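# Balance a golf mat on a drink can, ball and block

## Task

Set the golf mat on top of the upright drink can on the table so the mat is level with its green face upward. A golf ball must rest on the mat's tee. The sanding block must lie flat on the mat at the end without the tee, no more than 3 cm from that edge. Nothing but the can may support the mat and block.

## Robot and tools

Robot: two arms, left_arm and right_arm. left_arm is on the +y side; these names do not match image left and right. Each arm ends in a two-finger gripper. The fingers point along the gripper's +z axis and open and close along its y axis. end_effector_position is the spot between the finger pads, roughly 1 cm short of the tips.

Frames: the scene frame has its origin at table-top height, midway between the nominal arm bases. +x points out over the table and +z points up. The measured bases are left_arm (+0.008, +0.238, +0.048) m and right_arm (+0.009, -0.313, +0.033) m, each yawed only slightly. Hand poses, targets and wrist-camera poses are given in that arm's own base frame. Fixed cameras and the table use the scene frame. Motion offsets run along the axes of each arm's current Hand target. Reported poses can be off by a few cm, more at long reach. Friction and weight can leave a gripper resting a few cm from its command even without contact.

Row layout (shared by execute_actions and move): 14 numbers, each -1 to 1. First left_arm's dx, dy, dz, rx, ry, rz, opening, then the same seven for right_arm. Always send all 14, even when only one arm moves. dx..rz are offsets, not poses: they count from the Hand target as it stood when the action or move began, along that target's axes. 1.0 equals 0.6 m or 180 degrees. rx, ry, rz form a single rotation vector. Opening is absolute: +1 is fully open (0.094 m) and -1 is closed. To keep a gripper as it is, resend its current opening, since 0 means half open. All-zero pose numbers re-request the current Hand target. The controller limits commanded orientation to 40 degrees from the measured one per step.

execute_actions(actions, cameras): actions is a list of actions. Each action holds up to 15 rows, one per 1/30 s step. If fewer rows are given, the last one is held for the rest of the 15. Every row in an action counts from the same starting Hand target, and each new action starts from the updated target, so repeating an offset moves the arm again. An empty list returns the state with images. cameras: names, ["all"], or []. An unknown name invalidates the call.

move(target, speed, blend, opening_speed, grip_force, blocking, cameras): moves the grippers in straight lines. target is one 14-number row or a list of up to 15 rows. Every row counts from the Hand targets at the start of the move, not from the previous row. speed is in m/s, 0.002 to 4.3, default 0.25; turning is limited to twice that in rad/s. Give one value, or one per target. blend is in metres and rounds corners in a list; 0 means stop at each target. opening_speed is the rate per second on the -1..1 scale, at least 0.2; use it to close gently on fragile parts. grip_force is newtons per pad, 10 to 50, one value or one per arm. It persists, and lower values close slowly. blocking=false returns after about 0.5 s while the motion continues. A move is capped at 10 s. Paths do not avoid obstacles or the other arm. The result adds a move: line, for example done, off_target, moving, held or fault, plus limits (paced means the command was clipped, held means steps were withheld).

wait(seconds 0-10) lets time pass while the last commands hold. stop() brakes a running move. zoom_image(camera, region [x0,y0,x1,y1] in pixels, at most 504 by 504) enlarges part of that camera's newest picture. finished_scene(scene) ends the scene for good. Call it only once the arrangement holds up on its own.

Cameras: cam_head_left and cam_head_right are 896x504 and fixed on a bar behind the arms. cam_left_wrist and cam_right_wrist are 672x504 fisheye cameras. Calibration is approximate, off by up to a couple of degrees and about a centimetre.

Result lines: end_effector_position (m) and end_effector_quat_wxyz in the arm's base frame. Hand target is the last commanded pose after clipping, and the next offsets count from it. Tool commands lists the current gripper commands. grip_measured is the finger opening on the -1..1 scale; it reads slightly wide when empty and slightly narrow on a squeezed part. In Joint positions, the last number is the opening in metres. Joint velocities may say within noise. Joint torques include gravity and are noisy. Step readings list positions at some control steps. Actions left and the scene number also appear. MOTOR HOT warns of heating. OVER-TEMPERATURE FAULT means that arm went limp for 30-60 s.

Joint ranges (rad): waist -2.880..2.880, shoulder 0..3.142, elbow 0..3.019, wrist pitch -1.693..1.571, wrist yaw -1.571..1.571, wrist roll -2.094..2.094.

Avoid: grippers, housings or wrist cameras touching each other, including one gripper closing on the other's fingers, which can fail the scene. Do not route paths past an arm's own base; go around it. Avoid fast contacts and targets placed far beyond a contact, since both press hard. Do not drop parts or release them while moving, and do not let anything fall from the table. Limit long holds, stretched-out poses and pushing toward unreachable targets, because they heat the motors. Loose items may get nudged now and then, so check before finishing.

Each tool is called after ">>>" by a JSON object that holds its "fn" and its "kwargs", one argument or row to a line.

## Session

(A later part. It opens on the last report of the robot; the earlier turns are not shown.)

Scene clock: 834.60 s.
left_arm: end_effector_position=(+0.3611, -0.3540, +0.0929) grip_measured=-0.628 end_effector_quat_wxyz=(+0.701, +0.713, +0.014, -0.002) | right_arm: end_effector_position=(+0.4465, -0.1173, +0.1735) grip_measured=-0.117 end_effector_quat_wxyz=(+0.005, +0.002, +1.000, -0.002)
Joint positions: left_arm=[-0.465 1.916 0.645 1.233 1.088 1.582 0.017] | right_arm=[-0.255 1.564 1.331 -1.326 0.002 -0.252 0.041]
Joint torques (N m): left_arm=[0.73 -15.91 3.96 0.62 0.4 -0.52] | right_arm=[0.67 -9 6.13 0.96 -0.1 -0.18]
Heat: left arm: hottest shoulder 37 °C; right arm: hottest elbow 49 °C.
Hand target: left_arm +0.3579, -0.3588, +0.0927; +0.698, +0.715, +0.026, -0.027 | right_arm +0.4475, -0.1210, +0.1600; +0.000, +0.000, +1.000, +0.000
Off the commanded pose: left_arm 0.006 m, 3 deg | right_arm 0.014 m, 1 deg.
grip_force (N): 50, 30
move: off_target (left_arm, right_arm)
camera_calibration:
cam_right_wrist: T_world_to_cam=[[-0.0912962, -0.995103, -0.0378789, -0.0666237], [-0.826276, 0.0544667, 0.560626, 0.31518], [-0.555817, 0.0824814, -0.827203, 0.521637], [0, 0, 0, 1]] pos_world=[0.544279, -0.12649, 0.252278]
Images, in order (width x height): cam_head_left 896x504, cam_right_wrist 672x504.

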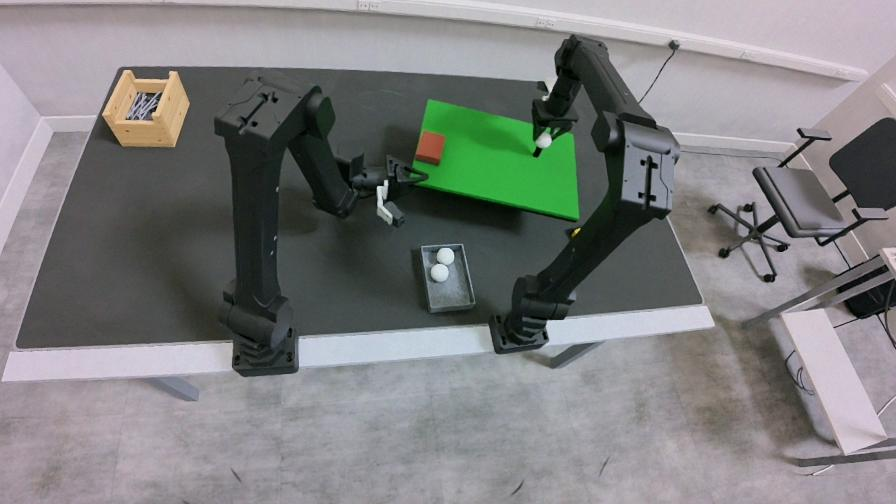

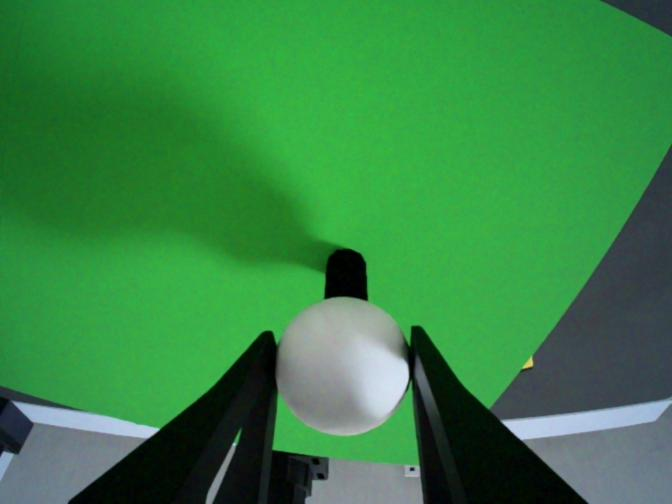

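>>> {"fn": "move", "kwargs": {
  "target": [0,0,0,0,0,0,-0.75,0,0,0.005,0,0,0,-0.28],
  "speed": 0.02,
  "cameras": ["cam_head_left","cam_right_wrist"]
}}

>>> {"fn": "zoom_image", "kwargs": {
  "camera": "cam_head_left",
  "region": [506, 110, 576, 170]
}}

>>> {"fn": "zoom_image", "kwargs": {
  "camera": "cam_right_wrist",
  "region": [240, 200, 460, 460]
}}

Scene clock: 838.13 s.
left_arm: end_effector_position=(+0.3611, -0.3540, +0.0936) grip_measured=-0.628 end_effector_quat_wxyz=(+0.701, +0.713, +0.014, -0.002) | right_arm: end_effector_position=(+0.4467, -0.1175, +0.1726) grip_measured=-0.117 end_effector_quat_wxyz=(+0.006, +0.002, +1.000, -0.003)
Joint positions: left_arm=[-0.465 1.914 0.645 1.233 1.089 1.581 0.017] | right_arm=[-0.256 1.564 1.329 -1.322 0.002 -0.252 0.041]
Joint torques (N m): left_arm=[0.62 -15.91 3.95 0.65 0.39 -0.54] | right_arm=[0.85 -8.7 5.89 1.42 -0.13 -0.12]
Heat: left arm: hottest shoulder 37 °C; right arm: hottest elbow 49 °C.
Hand target: left_arm +0.3579, -0.3589, +0.0929; +0.698, +0.715, +0.026, -0.027 | right_arm +0.4475, -0.1210, +0.1571; +0.000, +0.000, +1.000, +0.000
Off the commanded pose: left_arm 0.006 m, 3 deg | right_arm 0.016 m, 1 deg.
grip_force (N): 50, 30
move: off_target (left_arm, right_arm)
camera_calibration:
cam_right_wrist: T_world_to_cam=[[-0.091673, -0.99508, -0.0375837, -0.0667163], [-0.827065, 0.0550661, 0.559402, 0.316392], [-0.55458, 0.0823663, -0.828044, 0.520602], [0, 0, 0, 1]] pos_world=[0.544276, -0.126691, 0.251583]
Images, in order (width x height): cam_head_left 896x504, cam_right_wrist 672x504.

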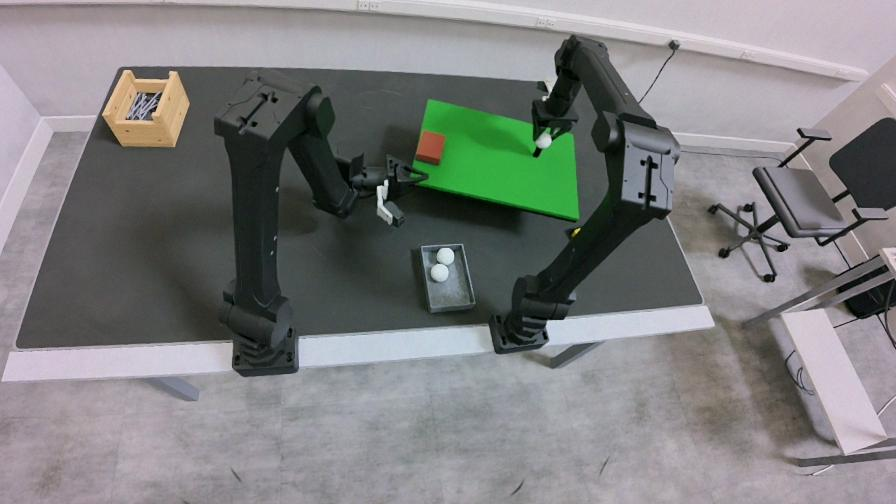

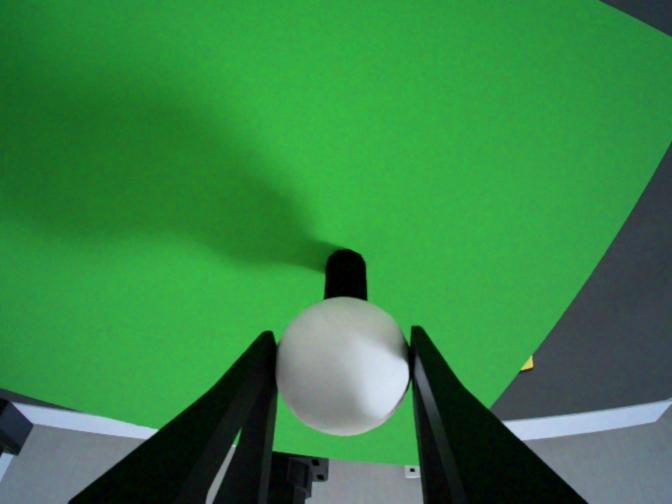

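Scaled by 7.200.

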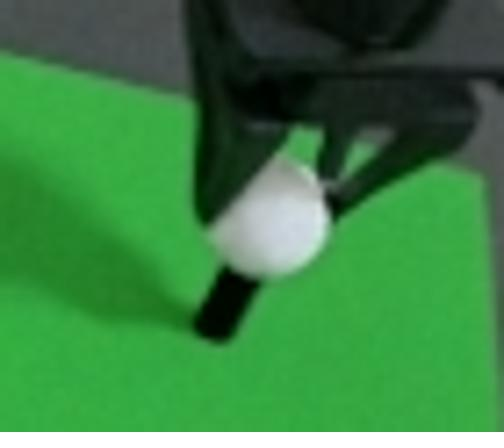

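Scaled by 1.938 from the camera's 672x504 image, which has a finer 960x720 frame.

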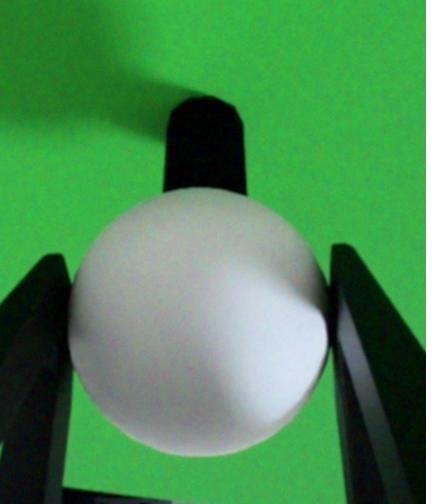

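>>> {"fn": "move", "kwargs": {
  "target": [0,0,0,0,0,0,-0.75,0,0,-0.0158,0,0,0,-0.28],
  "speed": 0.02
}}

>>> {"fn": "move", "kwargs": {
  "target": [0,0,0,0,0,0,-0.75,0,0,0,0,0,0,-0.05],
  "opening_speed": 0.2,
  "cameras": ["cam_head_left","cam_right_wrist"]
}}

>>> {"fn": "zoom_image", "kwargs": {
  "camera": "cam_head_left",
  "region": [506, 110, 576, 170]
}}

Scene clock: 840.63 s.
left_arm: end_effector_position=(+0.3611, -0.3540, +0.0936) grip_measured=-0.628 end_effector_quat_wxyz=(+0.701, +0.713, +0.014, -0.002) | right_arm: end_effector_position=(+0.4467, -0.1175, +0.1726) grip_measured=-0.117 end_effector_quat_wxyz=(+0.006, +0.002, +1.000, -0.003)
Joint positions: left_arm=[-0.465 1.914 0.645 1.233 1.089 1.581 0.017] | right_arm=[-0.256 1.564 1.329 -1.322 0.002 -0.252 0.041]
Joint torques (N m): left_arm=[0.32 -15.68 3.92 0.64 0.39 -0.52] | right_arm=[0.91 -8.94 7.13 0.34 -0.11 -0.18]
Heat: left arm: hottest shoulder 37 °C; right arm: hottest elbow 49 °C.
Hand target: left_arm +0.3579, -0.3589, +0.0928; +0.698, +0.715, +0.026, -0.027 | right_arm +0.4475, -0.1210, +0.1666; +0.000, +0.000, +1.000, +0.000
Off the commanded pose: left_arm 0.006 m, 3 deg | right_arm 0.007 m, 1 deg.
grip_force (N): 50, 30
move: off_target (left_arm)

Scene clock: 842.07 s.
left_arm: end_effector_position=(+0.3611, -0.3540, +0.0933) grip_measured=-0.628 end_effector_quat_wxyz=(+0.701, +0.713, +0.015, -0.003) | right_arm: end_effector_position=(+0.4467, -0.1175, +0.1725) grip_measured=-0.053 end_effector_quat_wxyz=(+0.006, +0.002, +1.000, -0.003)
Joint positions: left_arm=[-0.465 1.914 0.645 1.231 1.089 1.581 0.017] | right_arm=[-0.256 1.564 1.329 -1.322 0.002 -0.252 0.045]
Joint torques (N m): left_arm=[0.67 -15.68 4.03 0.64 0.39 -0.51] | right_arm=[0.44 -9.35 7.25 0.34 -0.14 -0.19]
Heat: left arm: hottest shoulder 36 °C; right arm: hottest elbow 49 °C.
Hand target: left_arm +0.3579, -0.3589, +0.0928; +0.698, +0.715, +0.026, -0.027 | right_arm +0.4475, -0.1210, +0.1667; +0.000, +0.000, +1.000, +0.000
Off the commanded pose: left_arm 0.006 m, 3 deg | right_arm 0.007 m, 1 deg.
grip_force (N): 50, 30
move: off_target (left_arm)
camera_calibration:
cam_right_wrist: T_world_to_cam=[[-0.0916614, -0.995077, -0.0376888, -0.0667036], [-0.826869, 0.0549681, 0.559702, 0.31631], [-0.554875, 0.0824667, -0.827837, 0.520556], [0, 0, 0, 1]] pos_world=[0.544277, -0.126691, 0.251382]
Images, in order (width x height): cam_head_left 896x504, cam_right_wrist 672x504.

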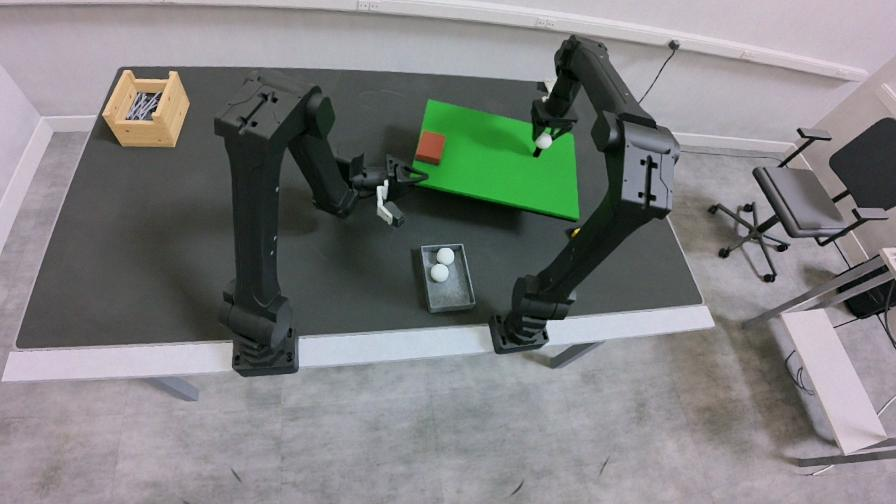

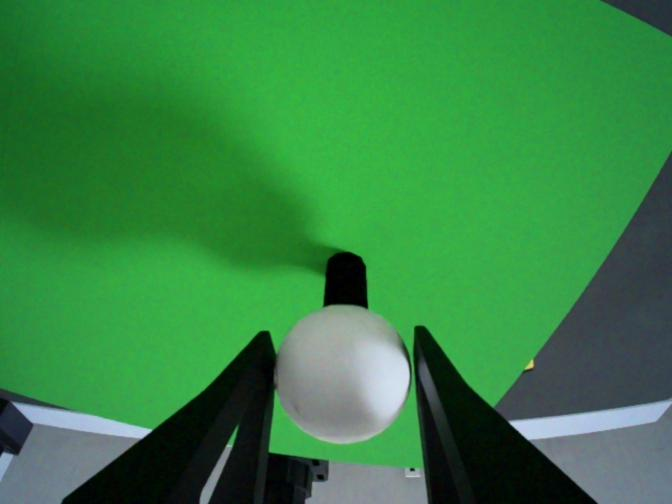

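Scaled by 7.200.

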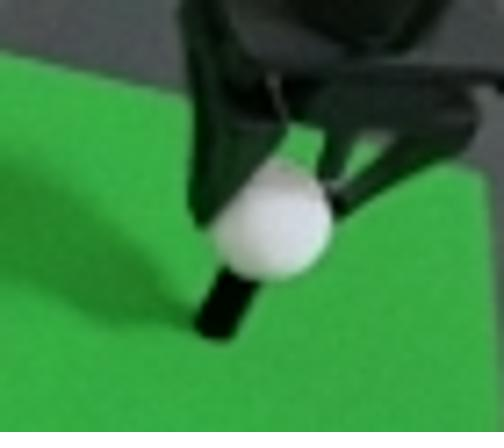

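>>> {"fn": "move", "kwargs": {
  "target": [0,0,0,0,0,0,-0.75,0,0,0,0,0,0,0.2],
  "opening_speed": 0.25,
  "cameras": ["cam_head_left","cam_right_wrist"]
}}

Scene clock: 851.07 s.
left_arm: end_effector_position=(+0.3611, -0.3540, +0.0933) grip_measured=-0.628 end_effector_quat_wxyz=(+0.701, +0.713, +0.015, -0.003) | right_arm: end_effector_position=(+0.4467, -0.1175, +0.1725) grip_measured=+0.197 end_effector_quat_wxyz=(+0.006, +0.002, +1.000, -0.003)
Joint positions: left_arm=[-0.465 1.914 0.645 1.231 1.089 1.581 0.017] | right_arm=[-0.256 1.564 1.329 -1.322 0.002 -0.252 0.056]
Joint torques (N m): left_arm=[0.91 -15.91 3.93 0.61 0.37 -0.51] | right_arm=[1.49 -9.17 7.12 0.24 -0.13 -0.17]
Heat: left arm: hottest shoulder 36 °C; right arm: hottest elbow 48 °C.
Hand target: left_arm +0.3579, -0.3589, +0.0928; +0.698, +0.715, +0.026, -0.027 | right_arm +0.4475, -0.1210, +0.1667; +0.000, +0.000, +1.000, +0.000
Off the commanded pose: left_arm 0.006 m, 3 deg | right_arm 0.007 m, 1 deg.
grip_force (N): 50, 30
move: off_target (left_arm)
camera_calibration:
cam_right_wrist: T_world_to_cam=[[-0.0916614, -0.995077, -0.0376888, -0.0667036], [-0.826869, 0.0549681, 0.559702, 0.31631], [-0.554875, 0.0824667, -0.827837, 0.520556], [0, 0, 0, 1]] pos_world=[0.544277, -0.126691, 0.251382]
Images, in order (width x height): cam_head_left 896x504, cam_right_wrist 672x504.

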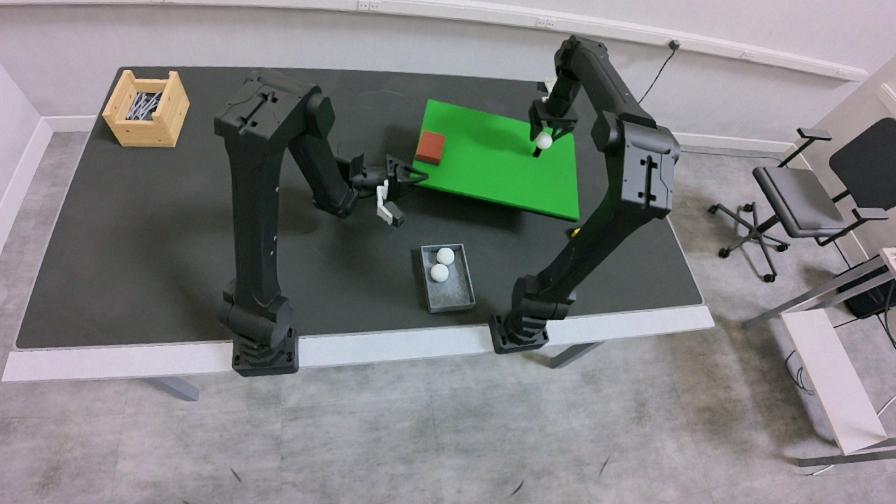

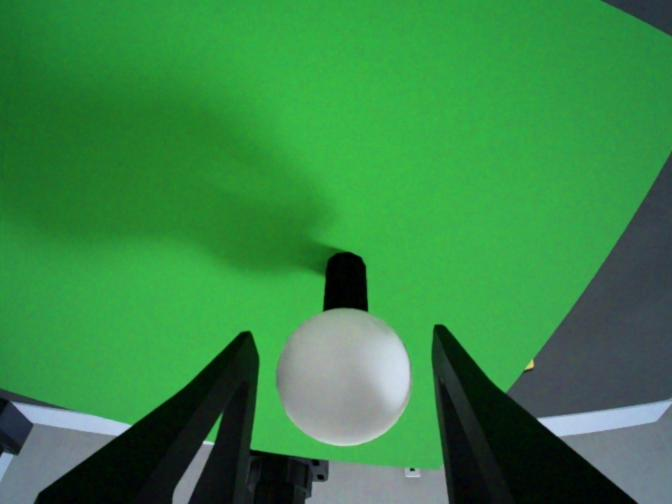

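>>> {"fn": "move", "kwargs": {
  "target": [
    [0,0,0,0,0,0,-0.75,0,0,0,0,0,0,0.7],
    [0,0,0,0,0,0,-0.75,0,0,-0.2,0,0,0,0.7]
  ],
  "opening_speed": 0.4,
  "speed": [0.05,0.05],
  "cameras": ["cam_head_left","cam_head_right","cam_right_wrist"]
}}

>>> {"fn": "zoom_image", "kwargs": {
  "camera": "cam_head_left",
  "region": [400, 80, 600, 230]
}}

Scene clock: 857.20 s.
left_arm: end_effector_position=(+0.3611, -0.3540, +0.0933) grip_measured=-0.628 end_effector_quat_wxyz=(+0.701, +0.713, +0.015, -0.003) | right_arm: end_effector_position=(+0.4398, -0.1157, +0.2582) grip_measured=+0.698 end_effector_quat_wxyz=(-0.029, +0.002, +1.000, +0.006)
Joint positions: left_arm=[-0.465 1.914 0.645 1.231 1.089 1.581 0.017] | right_arm=[-0.256 1.564 1.554 -1.619 0.002 -0.252 0.08]
Joint torques (N m): left_arm=[0.67 -16.03 4.04 0.66 0.37 -0.53] | right_arm=[1.14 -11.69 10.93 -0.42 -0.1 -0.17]
Heat: left arm: hottest shoulder 36 °C; right arm: hottest elbow 48 °C.
Hand target: left_arm +0.3579, -0.3589, +0.0928; +0.698, +0.715, +0.026, -0.027 | right_arm +0.4475, -0.1209, +0.2866; +0.000, +0.000, +1.000, +0.000
Off the commanded pose: left_arm 0.006 m, 3 deg | right_arm 0.030 m, 3 deg.
grip_force (N): 50, 30
move: off_target (left_arm, right_arm)
camera_calibration:
cam_right_wrist: T_world_to_cam=[[-0.094615, -0.994298, -0.0491805, -0.0579412], [-0.786278, 0.0443375, 0.61628, 0.228916], [-0.610586, 0.0969789, -0.78599, 0.602866], [0, 0, 0, 1]] pos_world=[0.542611, -0.126226, 0.32992]
Images, in order (width x height): cam_head_left 896x504, cam_head_right 896x504, cam_right_wrist 672x504.

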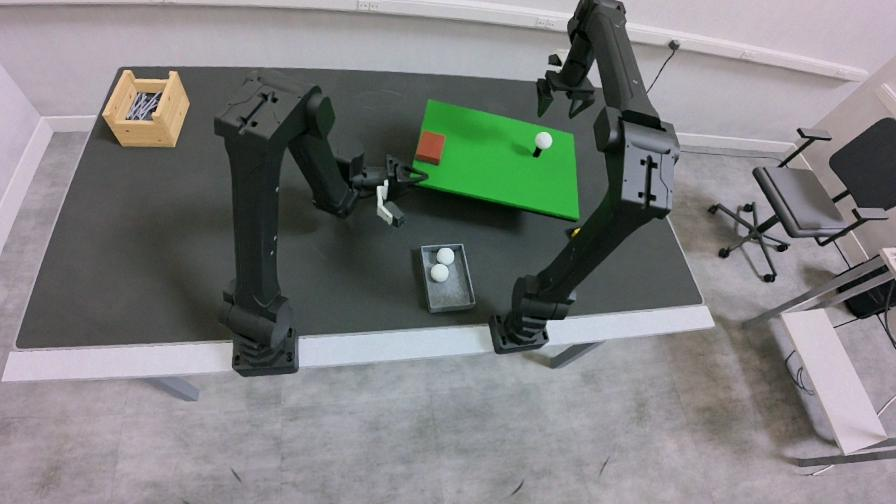

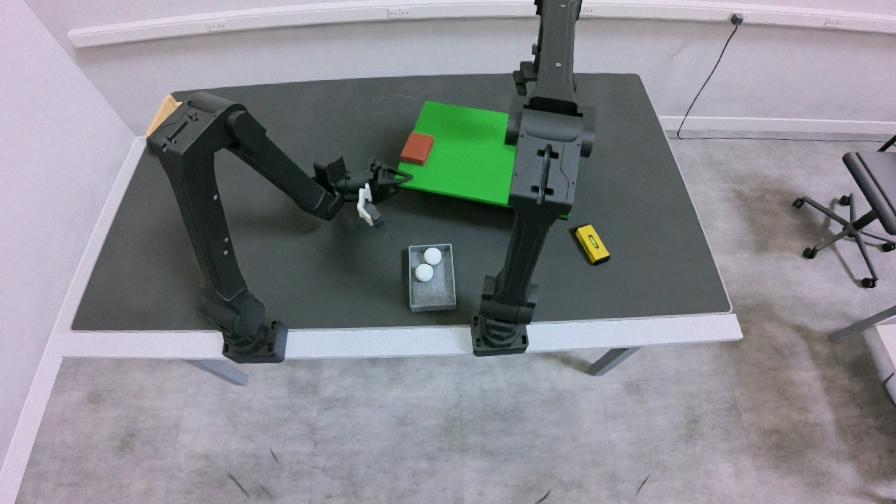

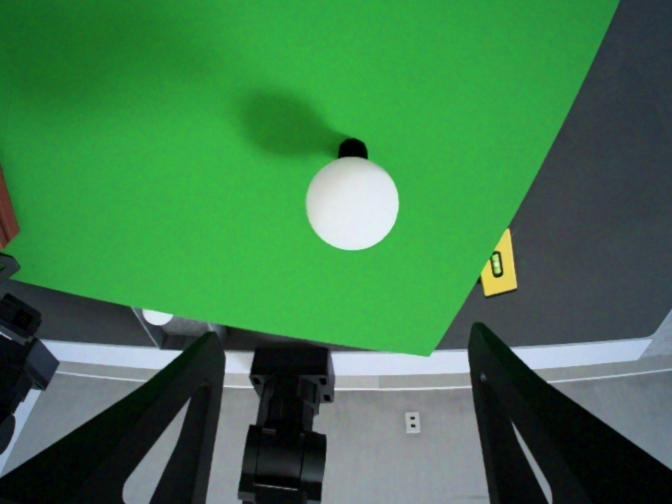

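Scaled by 2.520.

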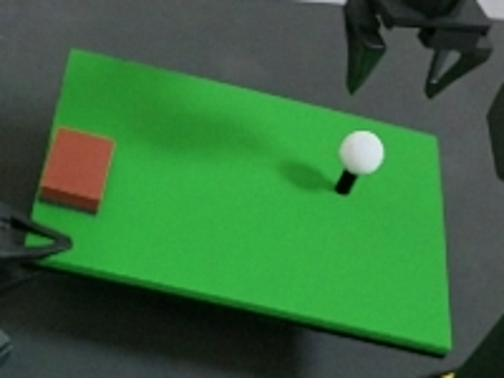

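>>> {"fn": "move", "kwargs": {
  "target": [0,0,0,0,0,0,-0.60,0,0,0,0,0,0,0.7],
  "opening_speed": 0.2,
  "cameras": ["cam_head_left","cam_left_wrist"]
}}

>>> {"fn": "zoom_image", "kwargs": {
  "camera": "cam_head_left",
  "region": [400, 80, 600, 230]
}}

Scene clock: 863.27 s.
left_arm: end_effector_position=(+0.3609, -0.3540, +0.0932) grip_measured=-0.600 end_effector_quat_wxyz=(+0.701, +0.713, +0.015, -0.003) | right_arm: end_effector_position=(+0.4397, -0.1157, +0.2582) grip_measured=+0.698 end_effector_quat_wxyz=(-0.029, +0.002, +1.000, +0.006)
Joint positions: left_arm=[-0.465 1.914 0.645 1.23 1.09 1.58 0.019] | right_arm=[-0.256 1.564 1.554 -1.619 0.002 -0.252 0.08]
Joint torques (N m): left_arm=[0.73 -15.97 3.89 0.59 0.34 -0.51] | right_arm=[0.97 -11.63 10.96 -0.14 -0.09 -0.18]
Heat: left arm: hottest elbow 36 °C; right arm: hottest elbow 49 °C.
Hand target: left_arm +0.3579, -0.3589, +0.0928; +0.698, +0.715, +0.026, -0.027 | right_arm +0.4474, -0.1209, +0.2866; +0.000, +0.000, +1.000, +0.000
Off the commanded pose: left_arm 0.006 m, 3 deg | right_arm 0.030 m, 3 deg.
grip_force (N): 50, 30
move: off_target (left_arm, right_arm)
camera_calibration:
cam_left_wrist: T_world_to_cam=[[0.0654745, -0.0410361, -0.99701, 0.0594278], [0.779398, 0.626013, 0.0254176, -0.0297095], [0.623098, -0.778732, 0.0729714, -0.391848], [0, 0, 0, 1]] pos_world=[0.263424, -0.284108, 0.0885989]
Images, in order (width x height): cam_head_left 896x504, cam_left_wrist 672x504.

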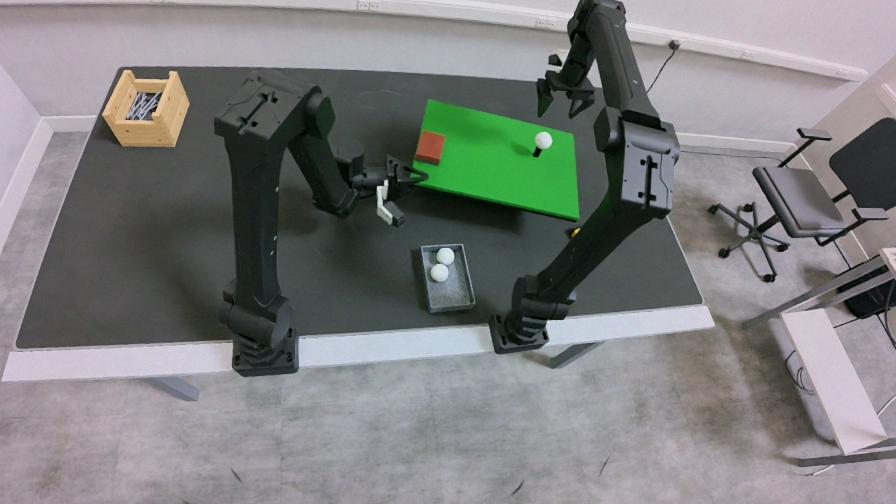

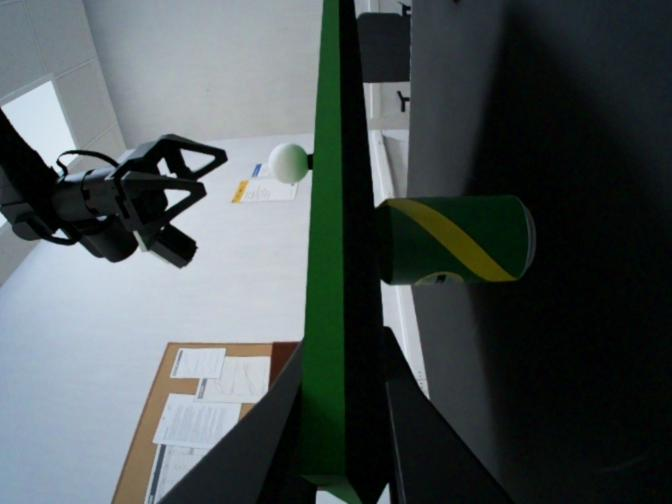

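Scaled by 2.520.

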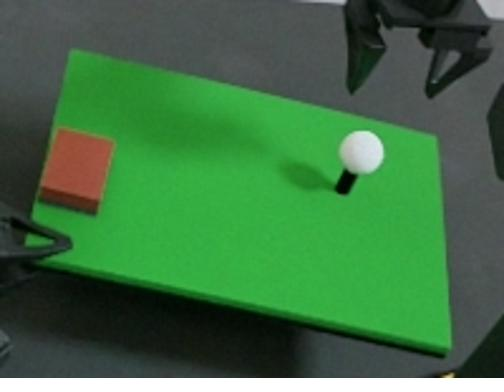

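>>> {"fn": "move", "kwargs": {
  "target": [0,0,0,0,0,0,-0.56,0,0,0,0,0,0,0.7],
  "opening_speed": 0.2,
  "cameras": ["cam_head_left","cam_left_wrist"]
}}

>>> {"fn": "zoom_image", "kwargs": {
  "camera": "cam_head_left",
  "region": [400, 80, 600, 230]
}}

Scene clock: 865.07 s.
left_arm: end_effector_position=(+0.3602, -0.3542, +0.0928) grip_measured=-0.560 end_effector_quat_wxyz=(+0.700, +0.714, +0.018, -0.009) | right_arm: end_effector_position=(+0.4397, -0.1157, +0.2582) grip_measured=+0.698 end_effector_quat_wxyz=(-0.029, +0.002, +1.000, +0.006)
Joint positions: left_arm=[-0.465 1.914 0.645 1.227 1.093 1.57 0.021] | right_arm=[-0.256 1.564 1.554 -1.619 0.002 -0.252 0.08]
Joint torques (N m): left_arm=[0.5 -15.79 3.99 0.88 0.23 -0.43] | right_arm=[0.91 -11.58 10.93 -0.49 -0.11 -0.2]
Heat: left arm: hottest elbow 36 °C; right arm: hottest elbow 49 °C.
Hand target: left_arm +0.3579, -0.3589, +0.0928; +0.698, +0.715, +0.026, -0.027 | right_arm +0.4474, -0.1209, +0.2866; +0.000, +0.000, +1.000, +0.000
Off the commanded pose: left_arm 0.005 m, 2 deg | right_arm 0.030 m, 3 deg.
grip_force (N): 50, 30
move: off_target (right_arm)
camera_calibration:
cam_left_wrist: T_world_to_cam=[[0.051878, -0.0401023, -0.997848, 0.0643763], [0.781685, 0.623479, 0.0155829, -0.0299031], [0.621512, -0.780811, 0.0636922, -0.390791], [0, 0, 0, 1]] pos_world=[0.262916, -0.283908, 0.089594]
Images, in order (width x height): cam_head_left 896x504, cam_left_wrist 672x504.

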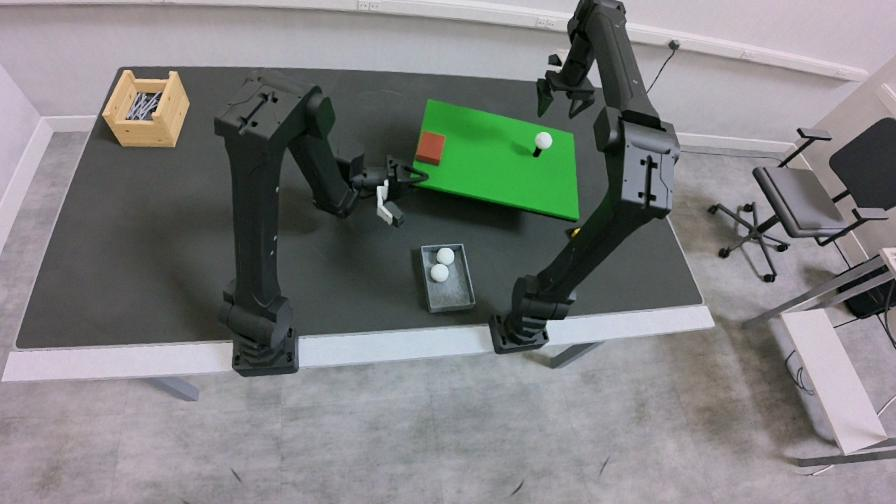

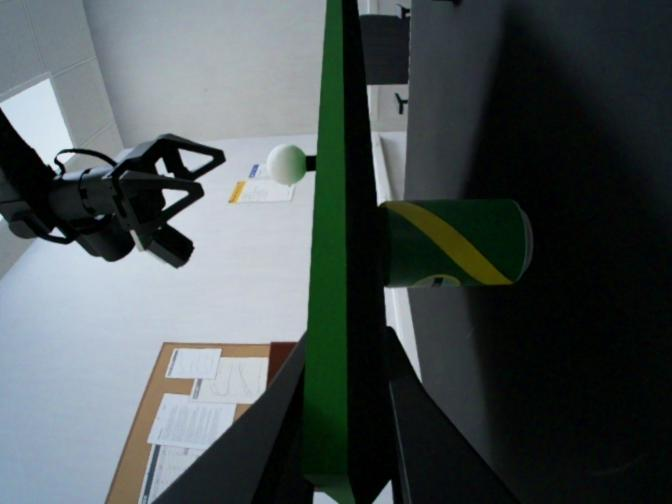

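Scaled by 2.520.

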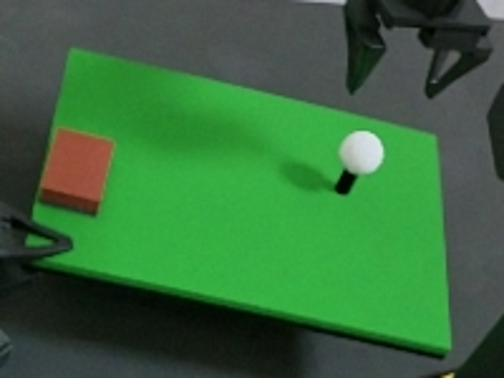

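>>> {"fn": "move", "kwargs": {
  "target": [0,0,0,0,0,0,-0.5,0,0,0,0,0,0,0.7],
  "opening_speed": 0.2,
  "cameras": ["cam_head_left","cam_left_wrist"]
}}

>>> {"fn": "zoom_image", "kwargs": {
  "camera": "cam_head_left",
  "region": [400, 80, 600, 230]
}}

>>> {"fn": "zoom_image", "kwargs": {
  "camera": "cam_left_wrist",
  "region": [200, 200, 500, 500]
}}

Scene clock: 867.17 s.
left_arm: end_effector_position=(+0.3597, -0.3545, +0.0919) grip_measured=-0.502 end_effector_quat_wxyz=(+0.699, +0.714, +0.027, -0.019) | right_arm: end_effector_position=(+0.4397, -0.1157, +0.2582) grip_measured=+0.698 end_effector_quat_wxyz=(-0.029, +0.002, +1.000, +0.006)
Joint positions: left_arm=[-0.466 1.914 0.645 1.221 1.093 1.549 0.023] | right_arm=[-0.256 1.564 1.554 -1.619 0.002 -0.252 0.08]
Joint torques (N m): left_arm=[1.03 -15.62 4.04 1.17 0.21 -0.22] | right_arm=[0.44 -11.34 10.96 -0.24 -0.04 -0.11]
Heat: left arm: hottest elbow 36 °C; right arm: hottest elbow 49 °C.
Hand target: left_arm +0.3579, -0.3589, +0.0928; +0.698, +0.715, +0.026, -0.027 | right_arm +0.4474, -0.1209, +0.2866; +0.000, +0.000, +1.000, +0.000
Off the commanded pose: left_arm 0.005 m, 1 deg | right_arm 0.030 m, 3 deg.
grip_force (N): 50, 30
move: off_target (right_arm)
camera_calibration:
cam_left_wrist: T_world_to_cam=[[0.026539, -0.0378401, -0.998931, 0.0734713], [0.782771, 0.622304, -0.00277709, -0.0282103], [0.621744, -0.781861, 0.0461355, -0.389511], [0, 0, 0, 1]] pos_world=[0.262308, -0.284208, 0.0912847]
Images, in order (width x height): cam_head_left 896x504, cam_left_wrist 672x504.

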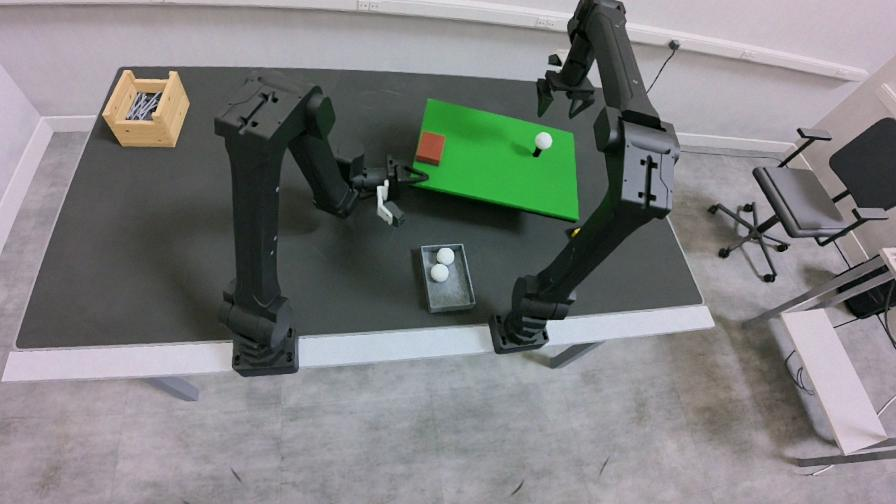

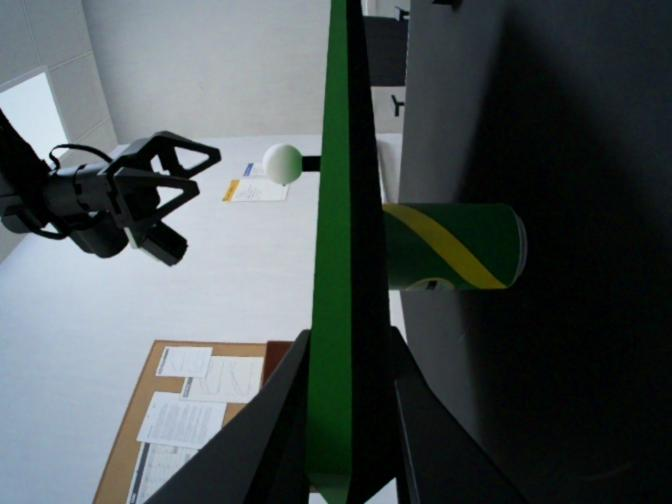

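Scaled by 2.520.

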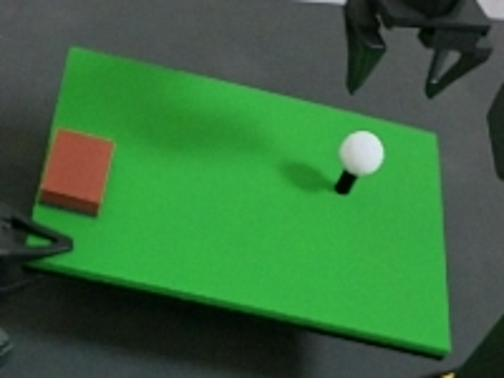

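Scaled by 1.680 from the camera's 672x504 image, which has a finer 960x720 frame.

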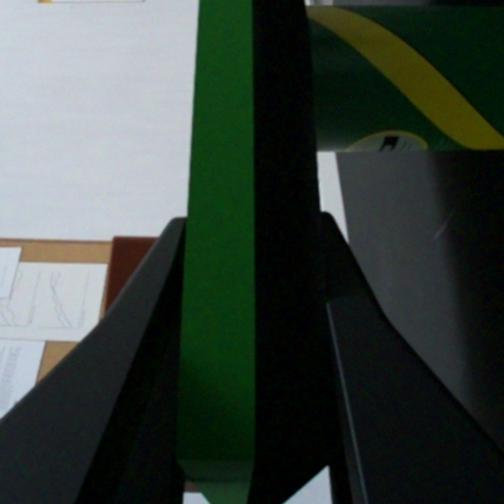

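>>> {"fn": "move", "kwargs": {
  "target": [
    [0,0,0,0,0,0,-0.5,0,0,-0.06,0,0,0,0.7],
    [0,0,0,0,0,0,-0.5,0.145,-0.333,-0.06,0,0,0,0.7]
  ],
  "speed": [0.1,0.12],
  "blend": [0.02,0],
  "cameras": ["cam_head_left","cam_head_right","cam_left_wrist"]
}}

>>> {"fn": "zoom_image", "kwargs": {
  "camera": "cam_head_left",
  "region": [400, 80, 600, 230]
}}

>>> {"fn": "zoom_image", "kwargs": {
  "camera": "cam_head_right",
  "region": [390, 80, 590, 230]
}}

Scene clock: 878.17 s.
left_arm: end_effector_position=(+0.3597, -0.3545, +0.0919) grip_measured=-0.502 end_effector_quat_wxyz=(+0.699, +0.714, +0.027, -0.019) | right_arm: end_effector_position=(+0.3520, -0.3121, +0.3092) grip_measured=+0.698 end_effector_quat_wxyz=(+0.009, +0.005, +1.000, -0.009)
Joint positions: left_arm=[-0.466 1.914 0.645 1.221 1.093 1.549 0.023] | right_arm=[-0.724 1.558 1.682 -1.668 0.002 -0.713 0.08]
Joint torques (N m): left_arm=[0.67 -15.68 3.93 1.09 0.19 -0.22] | right_arm=[1.32 -8.47 10.92 -0.32 -0.1 -0.16]
Heat: left arm: hottest elbow 36 °C; right arm: hottest elbow 51 °C.
Hand target: left_arm +0.3579, -0.3589, +0.0928; +0.698, +0.715, +0.026, -0.027 | right_arm +0.3605, -0.3208, +0.3225; +0.000, +0.000, +1.000, +0.000
Off the commanded pose: left_arm 0.005 m, 1 deg | right_arm 0.018 m, 2 deg.
joint sent to its limit (right arm) — joint 4 (wrist pitch), lower limit. The joint targets are off in orientation, not in position.
grip_force (N): 50, 30
move: off_target (right_arm); blend cut to 0.0182 m at target 1
camera_calibration:
cam_left_wrist: T_world_to_cam=[[0.0261799, -0.0378673, -0.99894, 0.0736584], [0.782778, 0.622294, -0.0030748, -0.0281874], [0.62175, -0.781867, 0.0459332, -0.389501], [0, 0, 0, 1]] pos_world=[0.262308, -0.284208, 0.0913846]
Images, in order (width x height): cam_head_left 896x504, cam_head_right 896x504, cam_left_wrist 672x504.

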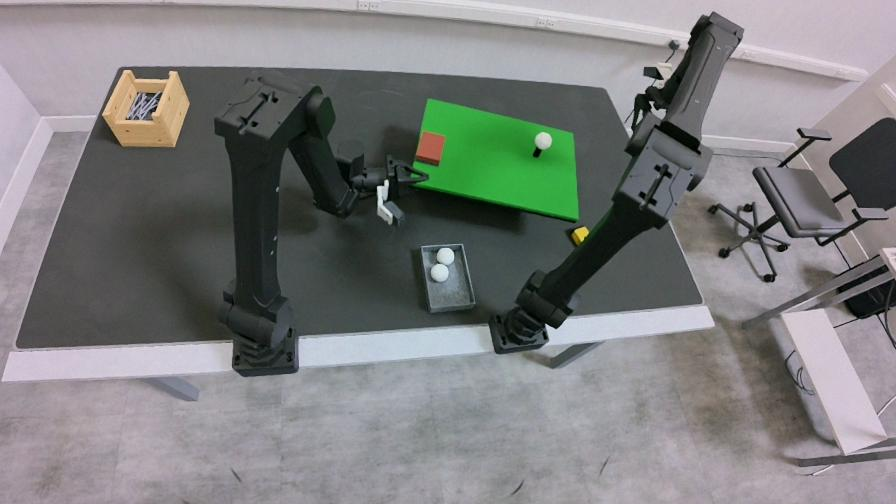

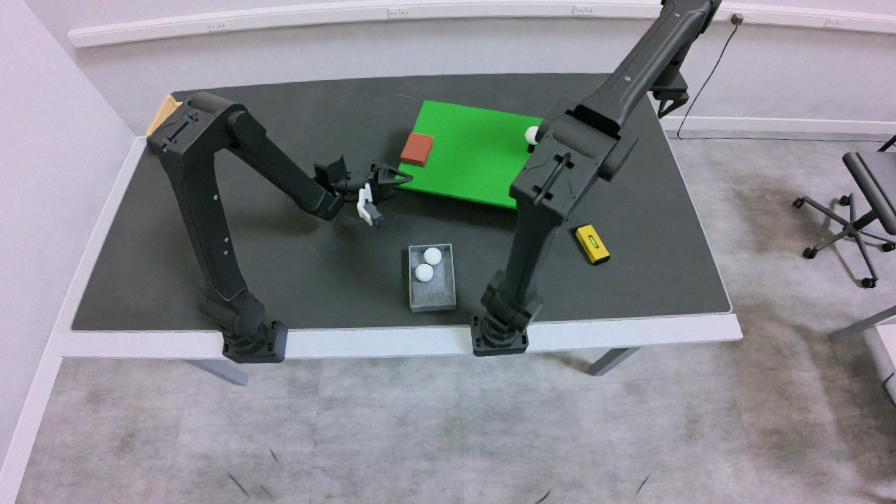

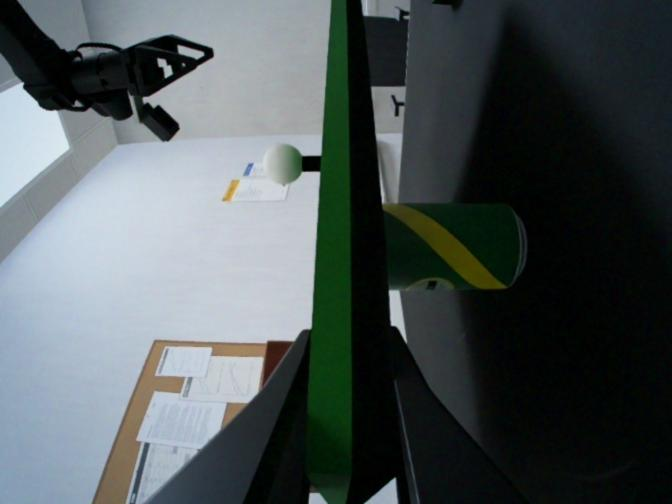

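Scaled by 2.520.

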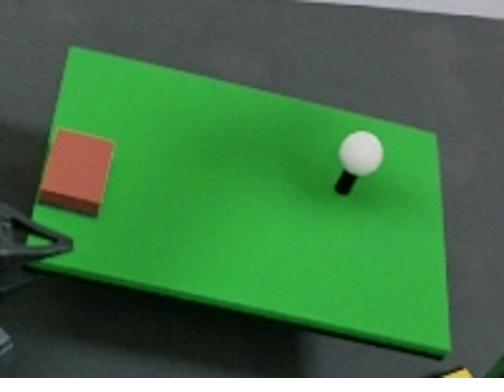

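Scaled by 2.520.

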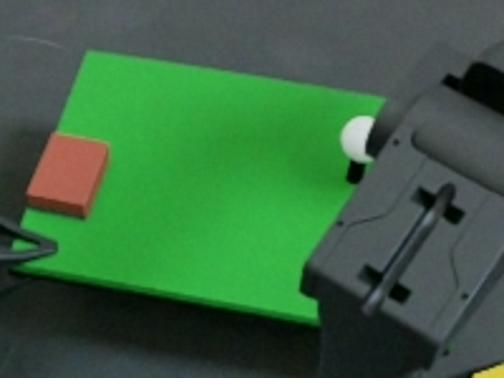

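>>> {"fn": "move", "kwargs": {
  "target": [0,0,0,0,0,0,-0.5,0,0.035,0.071,0,0,0.361,0.3],
  "speed": 0.2
}}

Scene clock: 901.33 s.
left_arm: end_effector_position=(+0.3597, -0.3545, +0.0919) grip_measured=-0.502 end_effector_quat_wxyz=(+0.699, +0.714, +0.027, -0.019) | right_arm: end_effector_position=(+0.3550, -0.3016, +0.2855) grip_measured=+0.302 end_effector_quat_wxyz=(-0.001, +0.536, +0.844, +0.000)
Joint positions: left_arm=[-0.466 1.914 0.645 1.221 1.093 1.549 0.023] | right_arm=[-0.703 1.558 1.619 -1.633 0 0.428 0.061]
Joint torques (N m): left_arm=[0.91 -15.85 4 1.06 0.2 -0.22] | right_arm=[2.08 -10.4 6.58 1.01 0.02 0.12]
Heat: left arm: hottest shoulder 35 °C; right arm: hottest elbow 51 °C.
Hand target: left_arm +0.3579, -0.3589, +0.0928; +0.698, +0.715, +0.026, -0.027 | right_arm +0.3605, -0.2998, +0.2800; +0.000, +0.537, +0.844, +0.000
Off the commanded pose: left_arm 0.005 m, 1 deg | right_arm 0.008 m, 0 deg.
grip_force (N): 50, 30
move: done

>>> {"fn": "move", "kwargs": {
  "target": [0,0,0,0,0,0,-0.5,0.0105,-0.042,0.05,-0.5,0,0,0.3],
  "speed": 0.25,
  "cameras": ["cam_right_wrist"]
}}

Scene clock: 906.60 s.
left_arm: end_effector_position=(+0.3597, -0.3545, +0.0919) grip_measured=-0.502 end_effector_quat_wxyz=(+0.699, +0.714, +0.027, -0.019) | right_arm: end_effector_position=(+0.3368, -0.2997, +0.2585) grip_measured=+0.302 end_effector_quat_wxyz=(+0.375, +0.378, +0.598, +0.599)
Joint positions: left_arm=[-0.466 1.914 0.645 1.221 1.093 1.549 0.023] | right_arm=[-1.122 1.53 1.042 -1.022 -1.569 0.066 0.061]
Joint torques (N m): left_arm=[0.56 -15.68 4 1.11 0.19 -0.24] | right_arm=[1.08 -7.59 5.96 1.18 -0.74 -0.36]
Heat: left arm: hottest shoulder 35 °C; right arm: hottest elbow 50 °C.
Hand target: left_arm +0.3579, -0.3589, +0.0928; +0.698, +0.715, +0.026, -0.027 | right_arm +0.3350, -0.3047, +0.2500; +0.380, +0.380, +0.596, +0.596
Off the commanded pose: left_arm 0.005 m, 1 deg | right_arm 0.010 m, 1 deg.
grip_force (N): 50, 30
move: done
camera_calibration:
cam_right_wrist: T_world_to_cam=[[-0.0047713, 0.100979, -0.994877, 0.291834], [-0.868823, 0.492156, 0.0541202, 0.463174], [0.4951, 0.86463, 0.0853848, 0.190574], [0, 0, 0, 1]] pos_world=[0.309455, -0.422199, 0.249]
Images, in order (width x height): cam_right_wrist 672x504.

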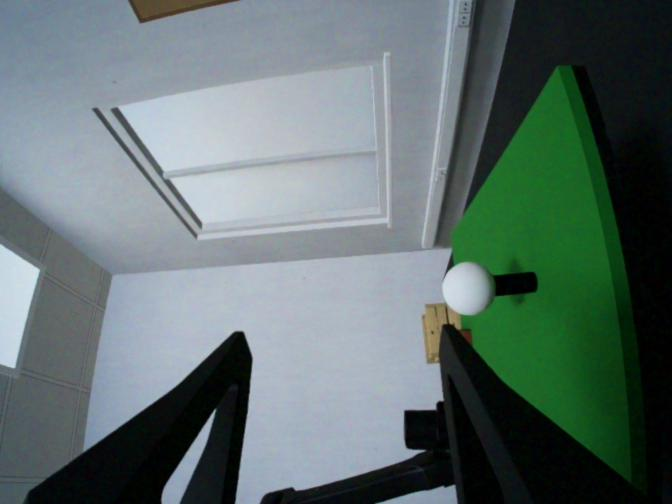

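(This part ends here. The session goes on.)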